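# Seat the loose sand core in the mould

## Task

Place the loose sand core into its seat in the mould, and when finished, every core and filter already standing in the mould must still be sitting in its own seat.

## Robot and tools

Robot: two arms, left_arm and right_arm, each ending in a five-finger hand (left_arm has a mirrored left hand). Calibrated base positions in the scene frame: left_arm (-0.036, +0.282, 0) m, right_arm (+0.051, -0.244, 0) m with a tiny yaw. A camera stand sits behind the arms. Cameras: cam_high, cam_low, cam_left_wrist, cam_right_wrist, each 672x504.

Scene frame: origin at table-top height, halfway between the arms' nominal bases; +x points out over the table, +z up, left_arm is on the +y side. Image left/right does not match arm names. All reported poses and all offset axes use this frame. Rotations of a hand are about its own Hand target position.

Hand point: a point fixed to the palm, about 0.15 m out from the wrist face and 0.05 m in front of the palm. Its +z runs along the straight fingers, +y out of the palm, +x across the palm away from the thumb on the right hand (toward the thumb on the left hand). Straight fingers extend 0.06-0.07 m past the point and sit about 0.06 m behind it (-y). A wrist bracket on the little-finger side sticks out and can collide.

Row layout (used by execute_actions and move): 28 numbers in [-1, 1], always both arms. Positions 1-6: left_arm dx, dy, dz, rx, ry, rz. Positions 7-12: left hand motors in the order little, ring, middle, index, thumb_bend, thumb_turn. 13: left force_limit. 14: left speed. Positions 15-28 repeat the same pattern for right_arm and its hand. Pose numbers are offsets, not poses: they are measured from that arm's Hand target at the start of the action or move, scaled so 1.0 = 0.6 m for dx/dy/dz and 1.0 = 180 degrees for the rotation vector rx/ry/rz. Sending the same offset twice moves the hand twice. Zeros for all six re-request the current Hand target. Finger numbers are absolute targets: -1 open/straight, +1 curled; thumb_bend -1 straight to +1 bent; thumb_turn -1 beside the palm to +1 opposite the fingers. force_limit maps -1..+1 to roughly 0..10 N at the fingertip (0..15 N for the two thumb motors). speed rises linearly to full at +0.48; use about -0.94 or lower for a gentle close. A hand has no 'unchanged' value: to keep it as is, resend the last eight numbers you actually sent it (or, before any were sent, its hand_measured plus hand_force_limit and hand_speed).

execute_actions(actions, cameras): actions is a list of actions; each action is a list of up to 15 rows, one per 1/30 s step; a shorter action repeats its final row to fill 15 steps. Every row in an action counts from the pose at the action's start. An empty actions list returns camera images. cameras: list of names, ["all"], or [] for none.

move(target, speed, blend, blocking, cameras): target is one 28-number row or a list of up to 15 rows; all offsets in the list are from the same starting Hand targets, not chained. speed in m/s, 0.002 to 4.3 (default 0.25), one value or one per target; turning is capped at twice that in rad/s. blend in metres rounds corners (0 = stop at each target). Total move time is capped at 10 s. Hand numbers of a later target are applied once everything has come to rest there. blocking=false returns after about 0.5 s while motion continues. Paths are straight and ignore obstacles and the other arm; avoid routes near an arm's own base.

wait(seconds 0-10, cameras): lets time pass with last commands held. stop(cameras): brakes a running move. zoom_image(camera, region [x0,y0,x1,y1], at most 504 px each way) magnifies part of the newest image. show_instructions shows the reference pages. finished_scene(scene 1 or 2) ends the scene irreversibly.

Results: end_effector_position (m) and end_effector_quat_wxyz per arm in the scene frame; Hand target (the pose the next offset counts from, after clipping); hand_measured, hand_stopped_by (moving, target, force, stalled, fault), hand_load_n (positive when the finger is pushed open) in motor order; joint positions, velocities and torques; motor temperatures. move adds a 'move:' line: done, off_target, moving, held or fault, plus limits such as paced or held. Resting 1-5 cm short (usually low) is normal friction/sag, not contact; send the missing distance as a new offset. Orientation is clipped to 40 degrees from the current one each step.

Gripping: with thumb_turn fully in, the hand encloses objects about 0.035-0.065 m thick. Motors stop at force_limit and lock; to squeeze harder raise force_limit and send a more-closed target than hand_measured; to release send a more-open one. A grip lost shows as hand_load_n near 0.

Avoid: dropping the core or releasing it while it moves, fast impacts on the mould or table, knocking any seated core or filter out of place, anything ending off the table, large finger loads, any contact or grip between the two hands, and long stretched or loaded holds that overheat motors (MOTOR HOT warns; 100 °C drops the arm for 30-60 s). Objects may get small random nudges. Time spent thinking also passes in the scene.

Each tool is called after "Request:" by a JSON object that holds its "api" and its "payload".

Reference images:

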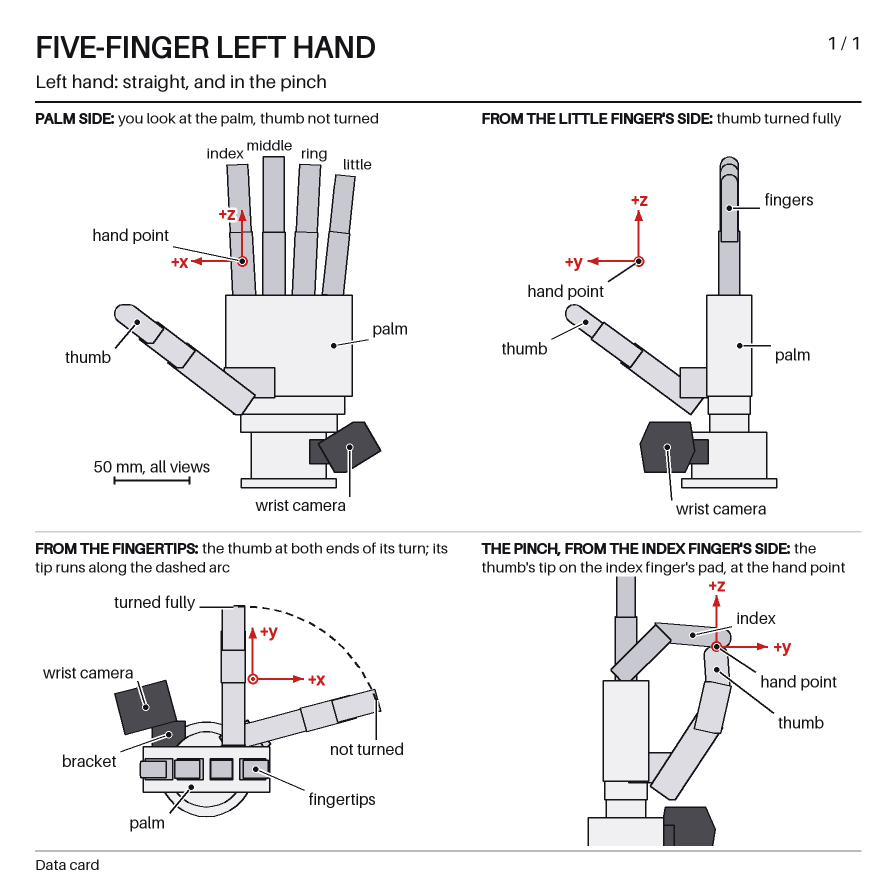

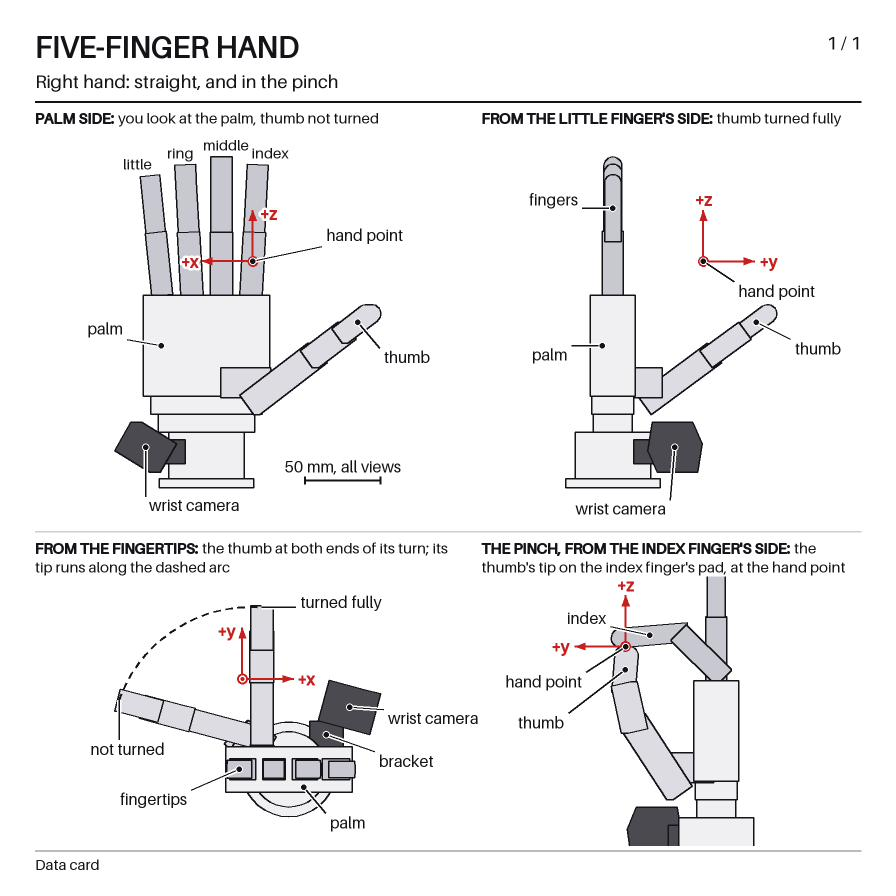

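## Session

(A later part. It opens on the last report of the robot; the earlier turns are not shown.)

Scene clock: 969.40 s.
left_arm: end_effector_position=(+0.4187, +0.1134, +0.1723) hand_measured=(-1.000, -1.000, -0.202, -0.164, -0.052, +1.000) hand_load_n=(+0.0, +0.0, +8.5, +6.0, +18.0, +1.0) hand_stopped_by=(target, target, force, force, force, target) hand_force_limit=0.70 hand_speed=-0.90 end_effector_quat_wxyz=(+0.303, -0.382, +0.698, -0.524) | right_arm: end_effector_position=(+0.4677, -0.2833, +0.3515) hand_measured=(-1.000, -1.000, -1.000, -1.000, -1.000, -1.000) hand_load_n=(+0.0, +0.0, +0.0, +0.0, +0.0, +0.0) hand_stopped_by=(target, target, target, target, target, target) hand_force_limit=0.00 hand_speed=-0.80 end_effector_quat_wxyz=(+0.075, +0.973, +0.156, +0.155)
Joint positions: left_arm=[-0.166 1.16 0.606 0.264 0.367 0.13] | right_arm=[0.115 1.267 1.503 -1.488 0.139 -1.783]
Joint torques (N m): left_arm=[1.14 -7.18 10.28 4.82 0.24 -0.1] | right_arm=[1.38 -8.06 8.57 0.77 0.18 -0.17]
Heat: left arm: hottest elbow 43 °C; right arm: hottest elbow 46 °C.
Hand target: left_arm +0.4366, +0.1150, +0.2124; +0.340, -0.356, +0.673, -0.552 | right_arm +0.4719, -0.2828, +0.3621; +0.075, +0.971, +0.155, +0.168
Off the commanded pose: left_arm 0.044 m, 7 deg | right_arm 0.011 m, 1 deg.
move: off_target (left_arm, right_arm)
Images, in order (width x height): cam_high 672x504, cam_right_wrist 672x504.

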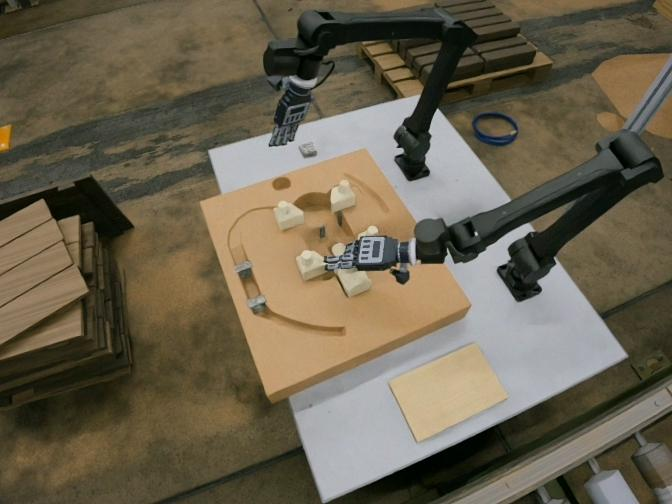

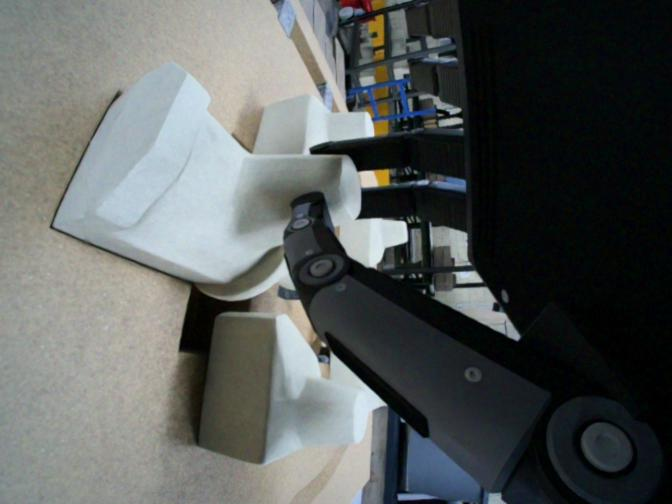

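Request:
{"api": "move", "payload": {"target": [0.002, -0.001, -0.022, 0,0,0, -1,-1,0.4,0.4,0.4,1,0.7,-0.9, 0,0,0,0,0,0,-1,-1,-1,-1,-1,-1,0,-0.8], "speed": 0.04, "cameras": ["cam_high","cam_right_wrist"]}}

Request:
{"api": "zoom_image", "payload": {"camera": "cam_right_wrist", "region": [0, 60, 340, 360]}}

Request:
{"api": "zoom_image", "payload": {"camera": "cam_high", "region": [300, 210, 420, 310]}}

Scene clock: 972.43 s.
left_arm: end_effector_position=(+0.4198, +0.1132, +0.1612) hand_measured=(-1.000, -1.000, -0.202, -0.164, -0.052, +1.000) hand_load_n=(+0.0, +0.0, +8.0, +6.5, +18.0, +1.0) hand_stopped_by=(target, target, force, force, force, target) hand_force_limit=0.70 hand_speed=-0.90 end_effector_quat_wxyz=(+0.304, -0.381, +0.697, -0.525) | right_arm: end_effector_position=(+0.4677, -0.2833, +0.3515) hand_measured=(-1.000, -1.000, -1.000, -1.000, -1.000, -1.000) hand_load_n=(+0.0, +0.0, +0.0, +0.0, +0.0, +0.0) hand_stopped_by=(target, target, target, target, target, target) hand_force_limit=0.00 hand_speed=-0.80 end_effector_quat_wxyz=(+0.075, +0.973, +0.156, +0.155)
Joint positions: left_arm=[-0.166 1.186 0.588 0.312 0.367 0.13] | right_arm=[0.115 1.267 1.503 -1.488 0.139 -1.783]
Joint torques (N m): left_arm=[0.56 -6.89 9.98 4.85 0.21 -0.07] | right_arm=[1.38 -8.12 8.57 0.79 0.18 -0.17]
Heat: left arm: hottest elbow 43 °C; right arm: hottest elbow 46 °C.
Hand target: left_arm +0.4379, +0.1144, +0.1993; +0.340, -0.356, +0.673, -0.552 | right_arm +0.4719, -0.2828, +0.3621; +0.075, +0.971, +0.155, +0.168
Off the commanded pose: left_arm 0.042 m, 6 deg | right_arm 0.011 m, 1 deg.
move: off_target (left_arm, right_arm)
Images, in order (width x height): cam_high 672x504, cam_right_wrist 672x504.

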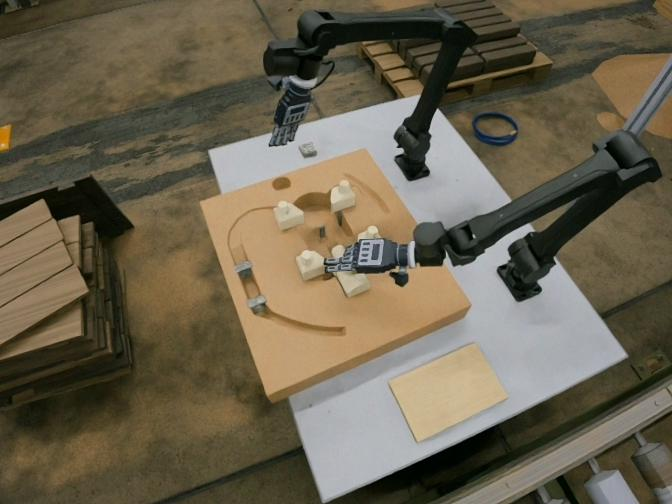

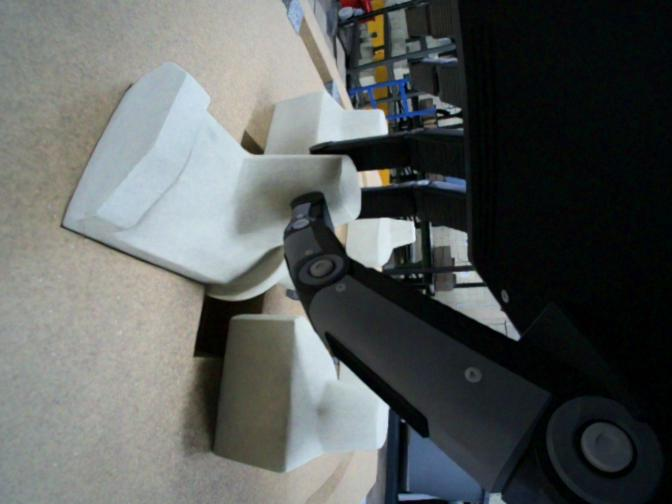

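Scaled by 1.482 from the camera's 672x504 image, which has a finer 960x720 frame.

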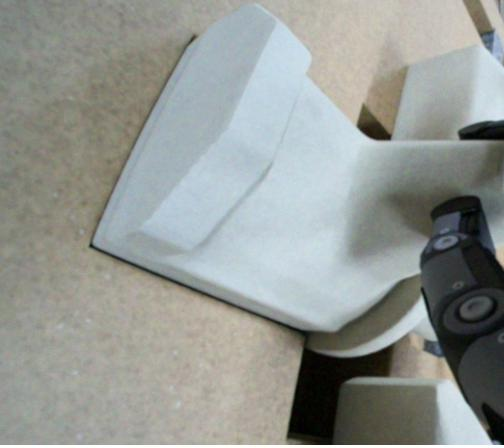

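Scaled by 4.200.

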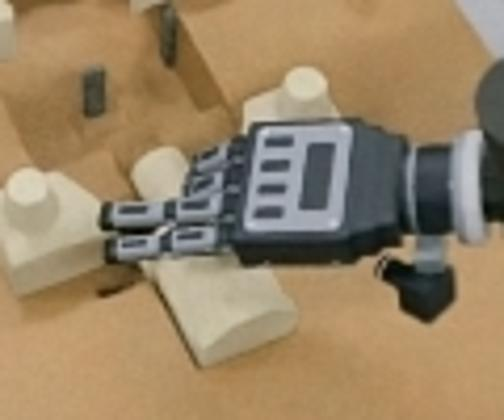

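Request:
{"api": "move", "payload": {"target": [0.001, 0, -0.02, 0,0,0, -1,-1,0.4,0.4,0.4,1,0.7,-0.9, 0,0,0,0,0,0,-1,-1,-1,-1,-1,-1,0,-0.8], "speed": 0.04, "cameras": ["cam_high","cam_right_wrist","cam_low"]}}

Request:
{"api": "zoom_image", "payload": {"camera": "cam_right_wrist", "region": [0, 60, 340, 360]}}

Scene clock: 974.50 s.
left_arm: end_effector_position=(+0.4206, +0.1127, +0.1517) hand_measured=(-1.000, -1.000, -0.202, -0.164, -0.052, +1.000) hand_load_n=(+0.0, +0.0, +8.0, +6.5, +17.5, +2.0) hand_stopped_by=(target, target, force, force, force, target) hand_force_limit=0.70 hand_speed=-0.90 end_effector_quat_wxyz=(+0.305, -0.379, +0.697, -0.527) | right_arm: end_effector_position=(+0.4677, -0.2833, +0.3515) hand_measured=(-1.000, -1.000, -1.000, -1.000, -1.000, -1.000) hand_load_n=(+0.0, +0.0, +0.0, +0.0, +0.0, +0.0) hand_stopped_by=(target, target, target, target, target, target) hand_force_limit=0.00 hand_speed=-0.80 end_effector_quat_wxyz=(+0.075, +0.973, +0.156, +0.155)
Joint positions: left_arm=[-0.166 1.211 0.572 0.358 0.369 0.13] | right_arm=[0.115 1.267 1.503 -1.488 0.139 -1.783]
Joint torques (N m): left_arm=[1.03 -7.3 9.83 4.9 0.13 -0.14] | right_arm=[1.38 -8.12 8.55 0.79 0.18 -0.17]
Heat: left arm: hottest elbow 43 °C; right arm: hottest elbow 46 °C.
Hand target: left_arm +0.4384, +0.1144, +0.1872; +0.340, -0.356, +0.673, -0.552 | right_arm +0.4719, -0.2828, +0.3621; +0.075, +0.971, +0.155, +0.168
Off the commanded pose: left_arm 0.040 m, 6 deg | right_arm 0.011 m, 1 deg.
move: off_target (left_arm, right_arm)
Images, in order (width x height): cam_high 672x504, cam_low 672x504, cam_right_wrist 672x504.

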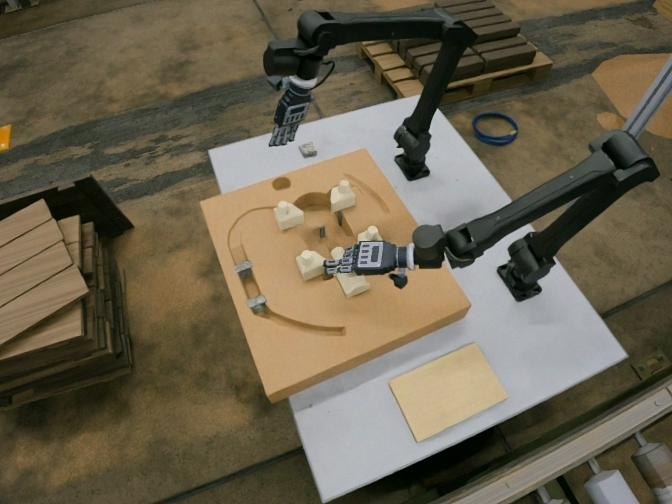

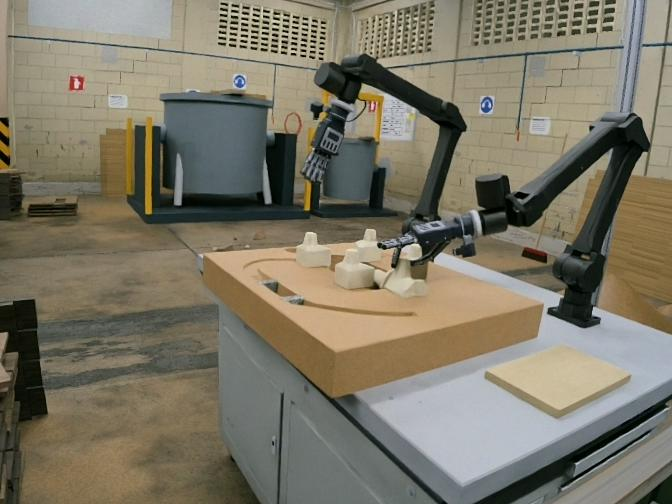

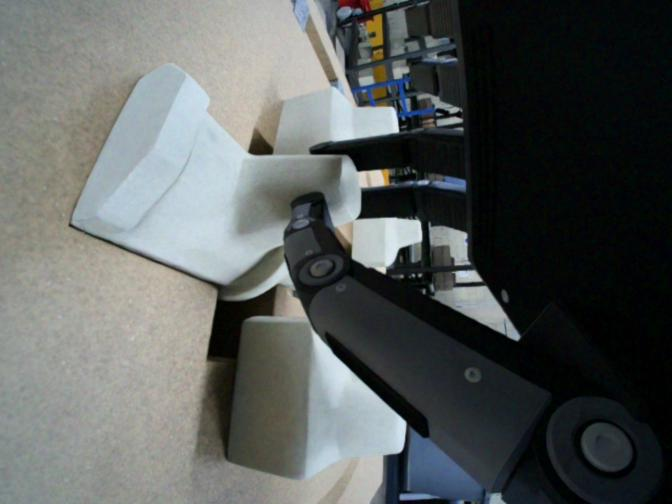

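Scaled by 1.482 from the camera's 672x504 image, which has a finer 960x720 frame.

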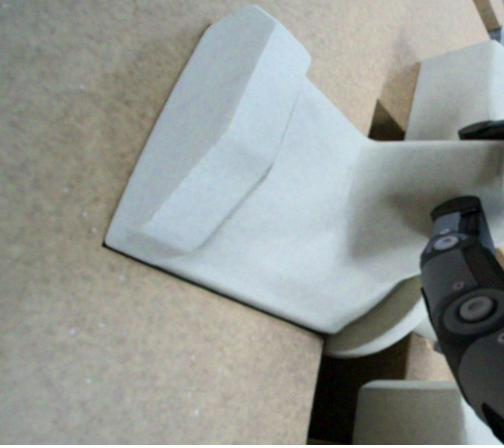

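Request:
{"api": "move", "payload": {"target": [0, 0, -0.02, 0,0,0, -1,-1,0.4,0.4,0.4,1,0.7,-0.9, 0,0,0,0,0,0,-1,-1,-1,-1,-1,-1,0,-0.8], "speed": 0.04, "cameras": ["cam_right_wrist"]}}

Request:
{"api": "zoom_image", "payload": {"camera": "cam_right_wrist", "region": [0, 60, 340, 360]}}

Scene clock: 978.00 s.
left_arm: end_effector_position=(+0.4221, +0.1120, +0.1494) hand_measured=(-1.000, -1.000, -0.202, -0.164, -0.052, +1.000) hand_load_n=(+0.0, +0.0, +9.0, +7.0, +10.0, +2.0) hand_stopped_by=(target, target, force, force, force, target) hand_force_limit=0.70 hand_speed=-0.90 end_effector_quat_wxyz=(+0.311, -0.373, +0.693, -0.533) | right_arm: end_effector_position=(+0.4677, -0.2833, +0.3515) hand_measured=(-1.000, -1.000, -1.000, -1.000, -1.000, -1.000) hand_load_n=(+0.0, +0.0, +0.0, +0.0, +0.0, +0.0) hand_stopped_by=(target, target, target, target, target, target) hand_force_limit=0.00 hand_speed=-0.80 end_effector_quat_wxyz=(+0.075, +0.973, +0.156, +0.155)
Joint positions: left_arm=[-0.166 1.224 0.56 0.406 0.371 0.13] | right_arm=[0.115 1.267 1.503 -1.488 0.139 -1.783]
Joint torques (N m): left_arm=[0.5 -6.12 9.21 4.7 0.03 -0.09] | right_arm=[1.38 -8.12 8.57 0.79 0.18 -0.17]
Heat: left arm: hottest elbow 43 °C; right arm: hottest elbow 46 °C.
Hand target: left_arm +0.4384, +0.1144, +0.1752; +0.340, -0.356, +0.673, -0.552 | right_arm +0.4719, -0.2828, +0.3621; +0.075, +0.971, +0.155, +0.168
Off the commanded pose: left_arm 0.031 m, 5 deg | right_arm 0.011 m, 1 deg.
move: off_target (left_arm, right_arm)
Images, in order (width x height): cam_right_wrist 672x504.

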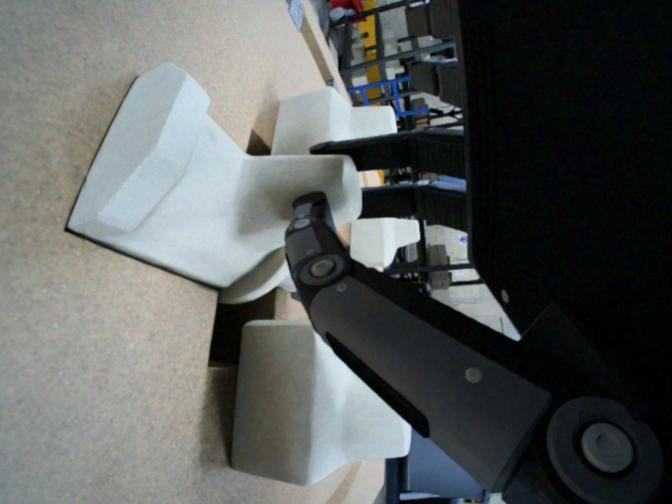

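Scaled by 1.482 from the camera's 672x504 image, which has a finer 960x720 frame.

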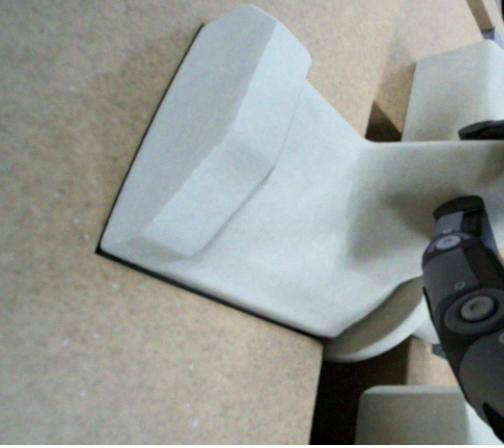

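Request:
{"api": "execute_actions", "payload": {"actions": [[[0,0,0,0,0,0,-1,-1,-0.35,-0.3,-0.2,1,0,-0.8,0,0,0,0,0,0,-1,-1,-1,-1,-1,-1,0,-0.8]],[[0,0,0,0,0,0,-1,-1,-0.6,-0.6,-0.35,1,0,-0.6,0,0,0,0,0,0,-1,-1,-1,-1,-1,-1,0,-0.8]]], "cameras": ["cam_high","cam_right_wrist"]}}

Request:
{"api": "zoom_image", "payload": {"camera": "cam_right_wrist", "region": [0, 60, 340, 360]}}

Scene clock: 981.13 s.
left_arm: end_effector_position=(+0.4270, +0.1112, +0.1601) hand_measured=(-1.000, -1.000, -0.600, -0.600, -0.350, +1.000) hand_load_n=(+0.0, +0.0, +0.0, +0.0, +0.0, +0.0) hand_stopped_by=(target, target, target, target, target, target) hand_force_limit=0.00 hand_speed=-0.60 end_effector_quat_wxyz=(+0.325, -0.362, +0.684, -0.544) | right_arm: end_effector_position=(+0.4677, -0.2833, +0.3515) hand_measured=(-1.000, -1.000, -1.000, -1.000, -1.000, -1.000) hand_load_n=(+0.0, +0.0, +0.0, +0.0, +0.0, +0.5) hand_stopped_by=(target, target, target, target, target, target) hand_force_limit=0.00 hand_speed=-0.80 end_effector_quat_wxyz=(+0.075, +0.973, +0.156, +0.155)
Joint positions: left_arm=[-0.165 1.222 0.559 0.45 0.373 0.129] | right_arm=[0.115 1.267 1.503 -1.488 0.139 -1.783]
Joint torques (N m): left_arm=[0.5 -5.19 9.32 3.11 -0.06 -0.1] | right_arm=[1.38 -8.12 8.55 0.79 0.18 -0.17]
Heat: left arm: hottest elbow 42 °C; right arm: hottest elbow 46 °C.
Hand target: left_arm +0.4384, +0.1143, +0.1753; +0.340, -0.356, +0.673, -0.552 | right_arm +0.4719, -0.2828, +0.3621; +0.075, +0.971, +0.155, +0.168
Off the commanded pose: left_arm 0.019 m, 2 deg | right_arm 0.011 m, 1 deg.
Images, in order (width x height): cam_high 672x504, cam_right_wrist 672x504.

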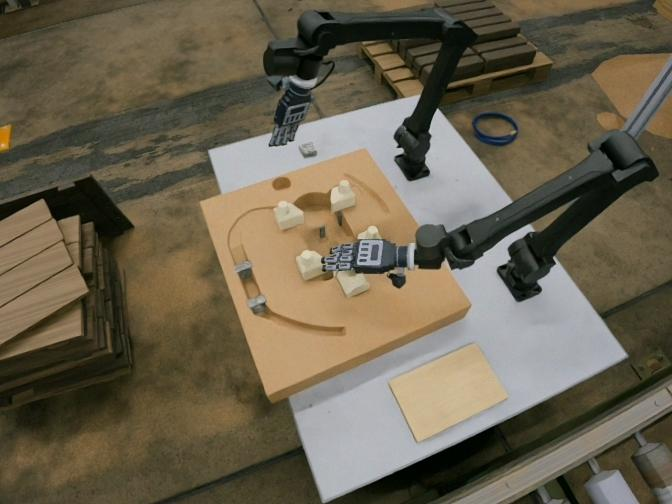

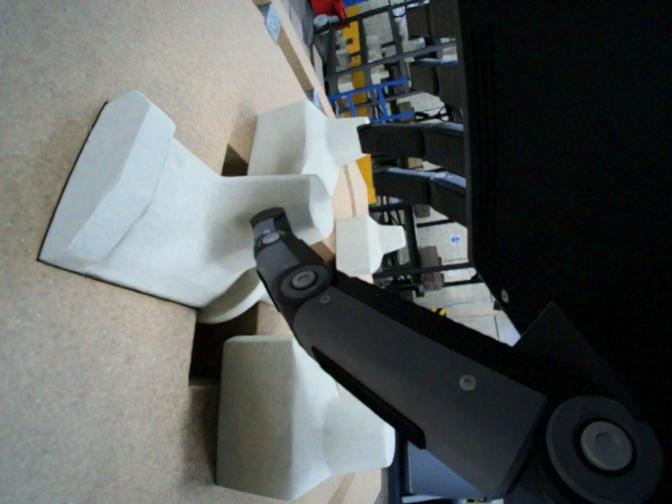

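Scaled by 1.482 from the camera's 672x504 image, which has a finer 960x720 frame.

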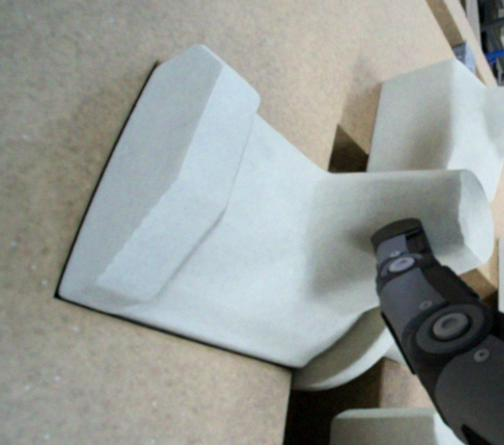

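Request:
{"api": "move", "payload": {"target": [[0,0,0.1,0,0,0,-1,-1,-0.6,-0.6,-0.35,1,0,-0.6,0,0,0,0,0,0,-1,-1,-1,-1,-1,-1,0,-0.8],[0,0,0.25,0,0,0,-1,-1,-0.6,-0.6,-0.35,1,0,-0.6,0,0,0,0,0,0,-1,-1,-1,-1,-1,-1,0,-0.8],[-0.25,0.1,0.27,0,0,0,-1,-1,-0.6,-0.6,-0.35,1,0,-0.6,0,0,0,0,0,0,-1,-1,-1,-1,-1,-1,0,-0.8]], "speed": [0.08,0.2,0.25], "blend": 0.02, "cameras": ["cam_high","cam_low","cam_right_wrist"]}}

Request:
{"api": "zoom_image", "payload": {"camera": "cam_high", "region": [200, 160, 420, 340]}}

Request:
{"api": "zoom_image", "payload": {"camera": "cam_low", "region": [240, 210, 500, 330]}}

Request:
{"api": "zoom_image", "payload": {"camera": "cam_right_wrist", "region": [0, 60, 340, 360]}}

Scene clock: 987.10 s.
left_arm: end_effector_position=(+0.2895, +0.1699, +0.3462) hand_measured=(-1.000, -1.000, -0.600, -0.600, -0.350, +1.000) hand_load_n=(+0.0, -0.5, +0.0, -0.5, +0.5, +0.0) hand_stopped_by=(target, target, target, target, target, target) hand_force_limit=0.00 hand_speed=-0.60 end_effector_quat_wxyz=(+0.341, -0.352, +0.668, -0.560) | right_arm: end_effector_position=(+0.4677, -0.2833, +0.3515) hand_measured=(-1.000, -1.000, -1.000, -1.000, -1.000, -1.000) hand_load_n=(+0.0, +0.0, +0.0, +0.0, +0.0, +0.0) hand_stopped_by=(target, target, target, target, target, target) hand_force_limit=0.00 hand_speed=-0.80 end_effector_quat_wxyz=(+0.075, +0.973, +0.156, +0.155)
Joint positions: left_arm=[0.032 0.542 0.708 -0.333 0.566 0.152] | right_arm=[0.115 1.267 1.503 -1.488 0.139 -1.783]
Joint torques (N m): left_arm=[1.2 0.38 8.59 1.5 0.13 0.07] | right_arm=[1.38 -8.12 8.55 0.79 0.18 -0.17]
Heat: left arm: hottest elbow 42 °C; right arm: hottest elbow 46 °C.
Hand target: left_arm +0.2885, +0.1744, +0.3374; +0.340, -0.356, +0.673, -0.552 | right_arm +0.4719, -0.2828, +0.3621; +0.075, +0.971, +0.155, +0.168
Off the commanded pose: left_arm 0.010 m, 1 deg | right_arm 0.011 m, 1 deg.
move: off_target (right_arm)
Images, in order (width x height): cam_high 672x504, cam_low 672x504, cam_right_wrist 672x504.

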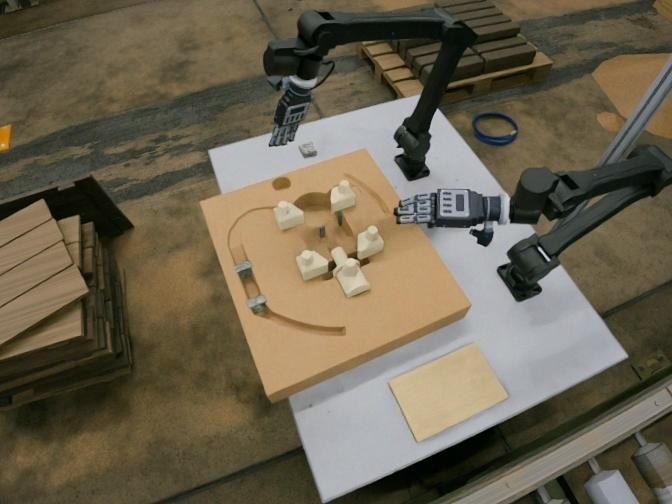

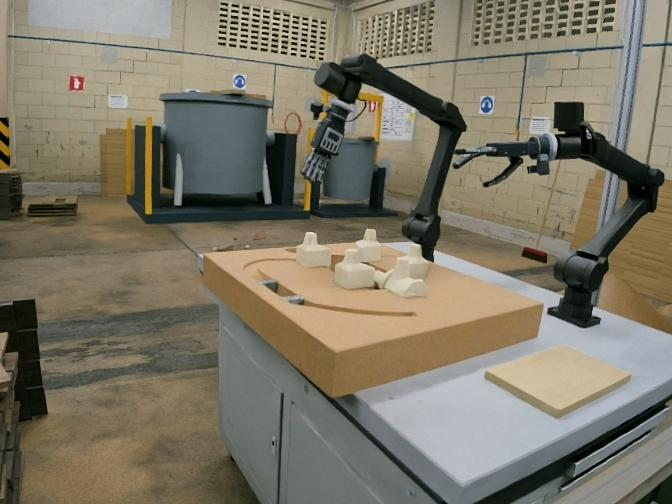

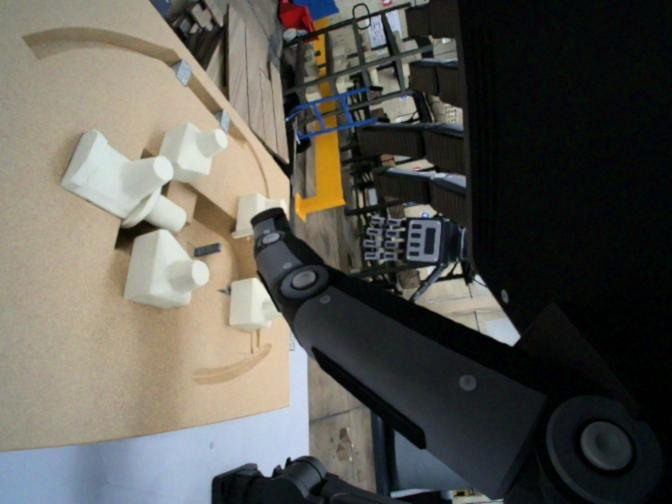

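Scaled by 2.291.

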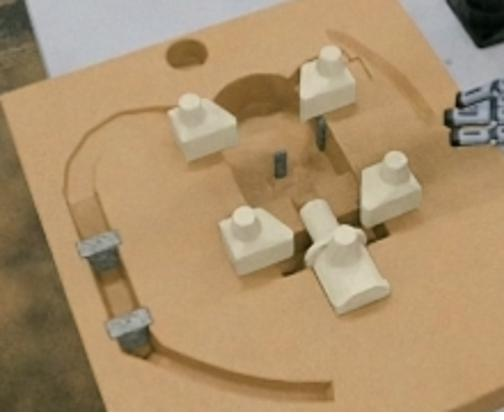

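Scaled by 1.938.

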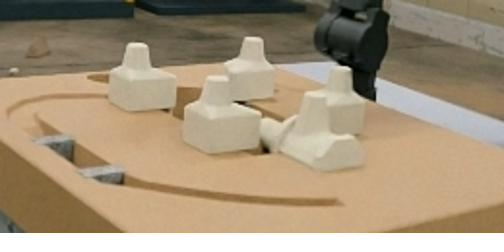

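Scaled by 1.482 from the camera's 672x504 image, which has a finer 960x720 frame.

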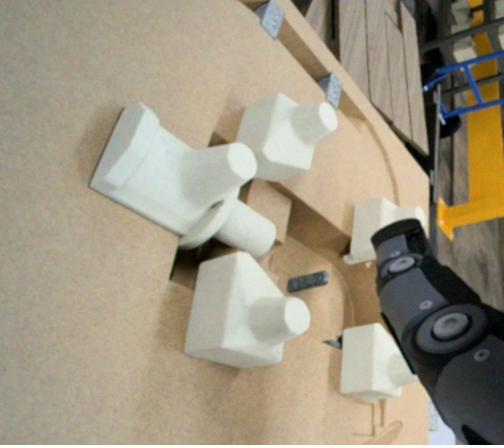

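Request:
{"api": "zoom_image", "payload": {"camera": "cam_low", "region": [330, 230, 440, 310]}}

Request:
{"api": "zoom_image", "payload": {"camera": "cam_high", "region": [290, 220, 390, 310]}}

Request:
{"api": "zoom_image", "payload": {"camera": "cam_right_wrist", "region": [50, 110, 230, 260]}}

Scaled by 4.582.

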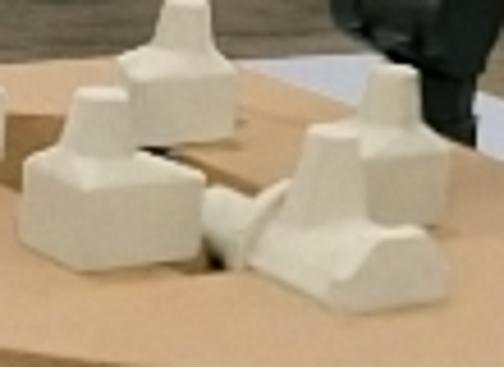

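Scaled by 5.040.

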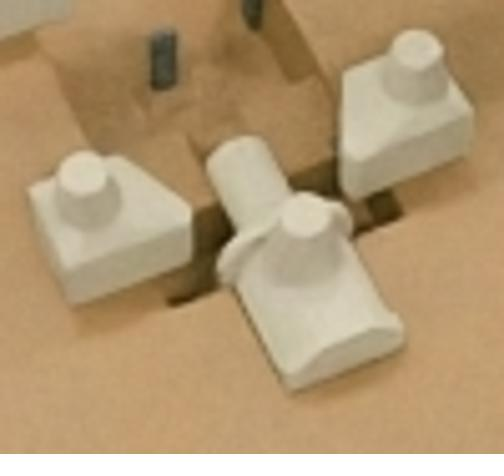

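Scaled by 2.800 from the camera's 672x504 image, which has a finer 960x720 frame.

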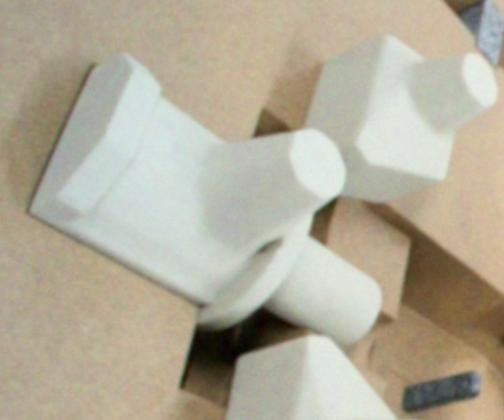

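Request:
{"api": "move", "payload": {"target": [0.1,0.0,0.0,0.1,0.167,0,-1,-1,-0.6,-0.6,-0.35,-1,0,-0.2,0,0,0,0,0,0,-1,-1,-1,-1,-1,-1,0,-0.8], "speed": 0.3, "cameras": ["cam_right_wrist"]}}

Request:
{"api": "zoom_image", "payload": {"camera": "cam_right_wrist", "region": [50, 60, 390, 360]}}

Scene clock: 994.37 s.
left_arm: end_effector_position=(+0.3411, +0.1786, +0.3152) hand_measured=(-1.000, -1.000, -0.600, -0.600, -0.350, -1.000) hand_load_n=(+0.0, +0.0, +0.0, +0.0, +0.0, +0.0) hand_stopped_by=(target, target, target, target, target, target) hand_force_limit=0.00 hand_speed=-0.20 end_effector_quat_wxyz=(+0.193, -0.445, +0.812, -0.324) | right_arm: end_effector_position=(+0.4677, -0.2833, +0.3515) hand_measured=(-1.000, -1.000, -1.000, -1.000, -1.000, -1.000) hand_load_n=(+0.0, +0.0, +0.0, +0.0, +0.0, +0.0) hand_stopped_by=(target, target, target, target, target, target) hand_force_limit=0.00 hand_speed=-0.80 end_effector_quat_wxyz=(+0.075, +0.973, +0.156, +0.155)
Joint positions: left_arm=[-0.102 1.039 1.2 -1.006 0.296 0.354] | right_arm=[0.115 1.267 1.503 -1.488 0.139 -1.783]
Joint torques (N m): left_arm=[-1.08 -3.6 13.23 1.11 0.04 0.06] | right_arm=[1.38 -8.12 8.57 0.79 0.18 -0.17]
Heat: left arm: hottest elbow 42 °C; right arm: hottest elbow 46 °C.
Hand target: left_arm +0.3484, +0.1745, +0.3374; +0.206, -0.430, +0.815, -0.330 | right_arm +0.4719, -0.2828, +0.3621; +0.075, +0.971, +0.155, +0.168
Off the commanded pose: left_arm 0.024 m, 2 deg | right_arm 0.011 m, 1 deg.
move: off_target (left_arm, right_arm)
Images, in order (width x height): cam_right_wrist 672x504.

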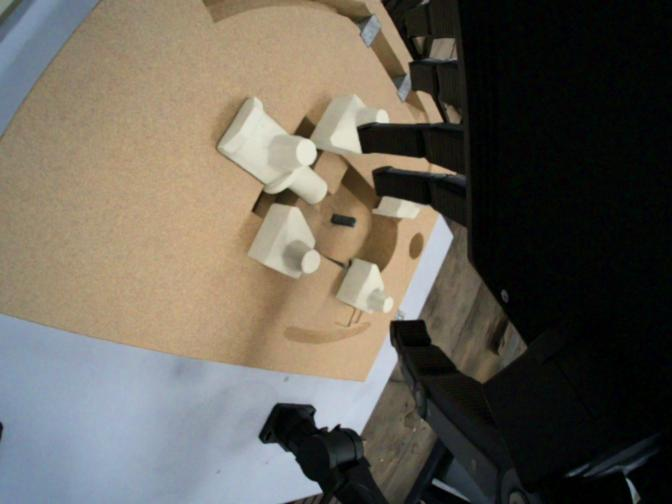

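Scaled by 1.482 from the camera's 672x504 image, which has a finer 960x720 frame.

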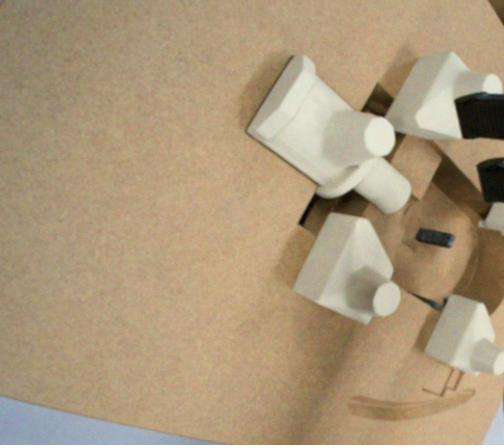

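Request:
{"api": "zoom_image", "payload": {"camera": "cam_right_wrist", "region": [210, 85, 350, 215]}}

Scaled by 3.600 from the camera's 672x504 image, which has a finer 960x720 frame.

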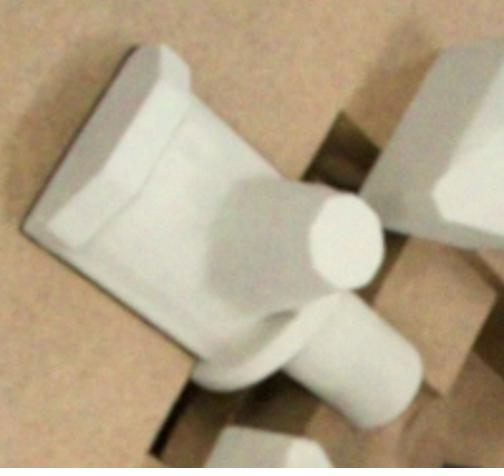

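Request:
{"api": "finished_scene", "payload": {"scene": 1}}

The scene is finished: the task was done.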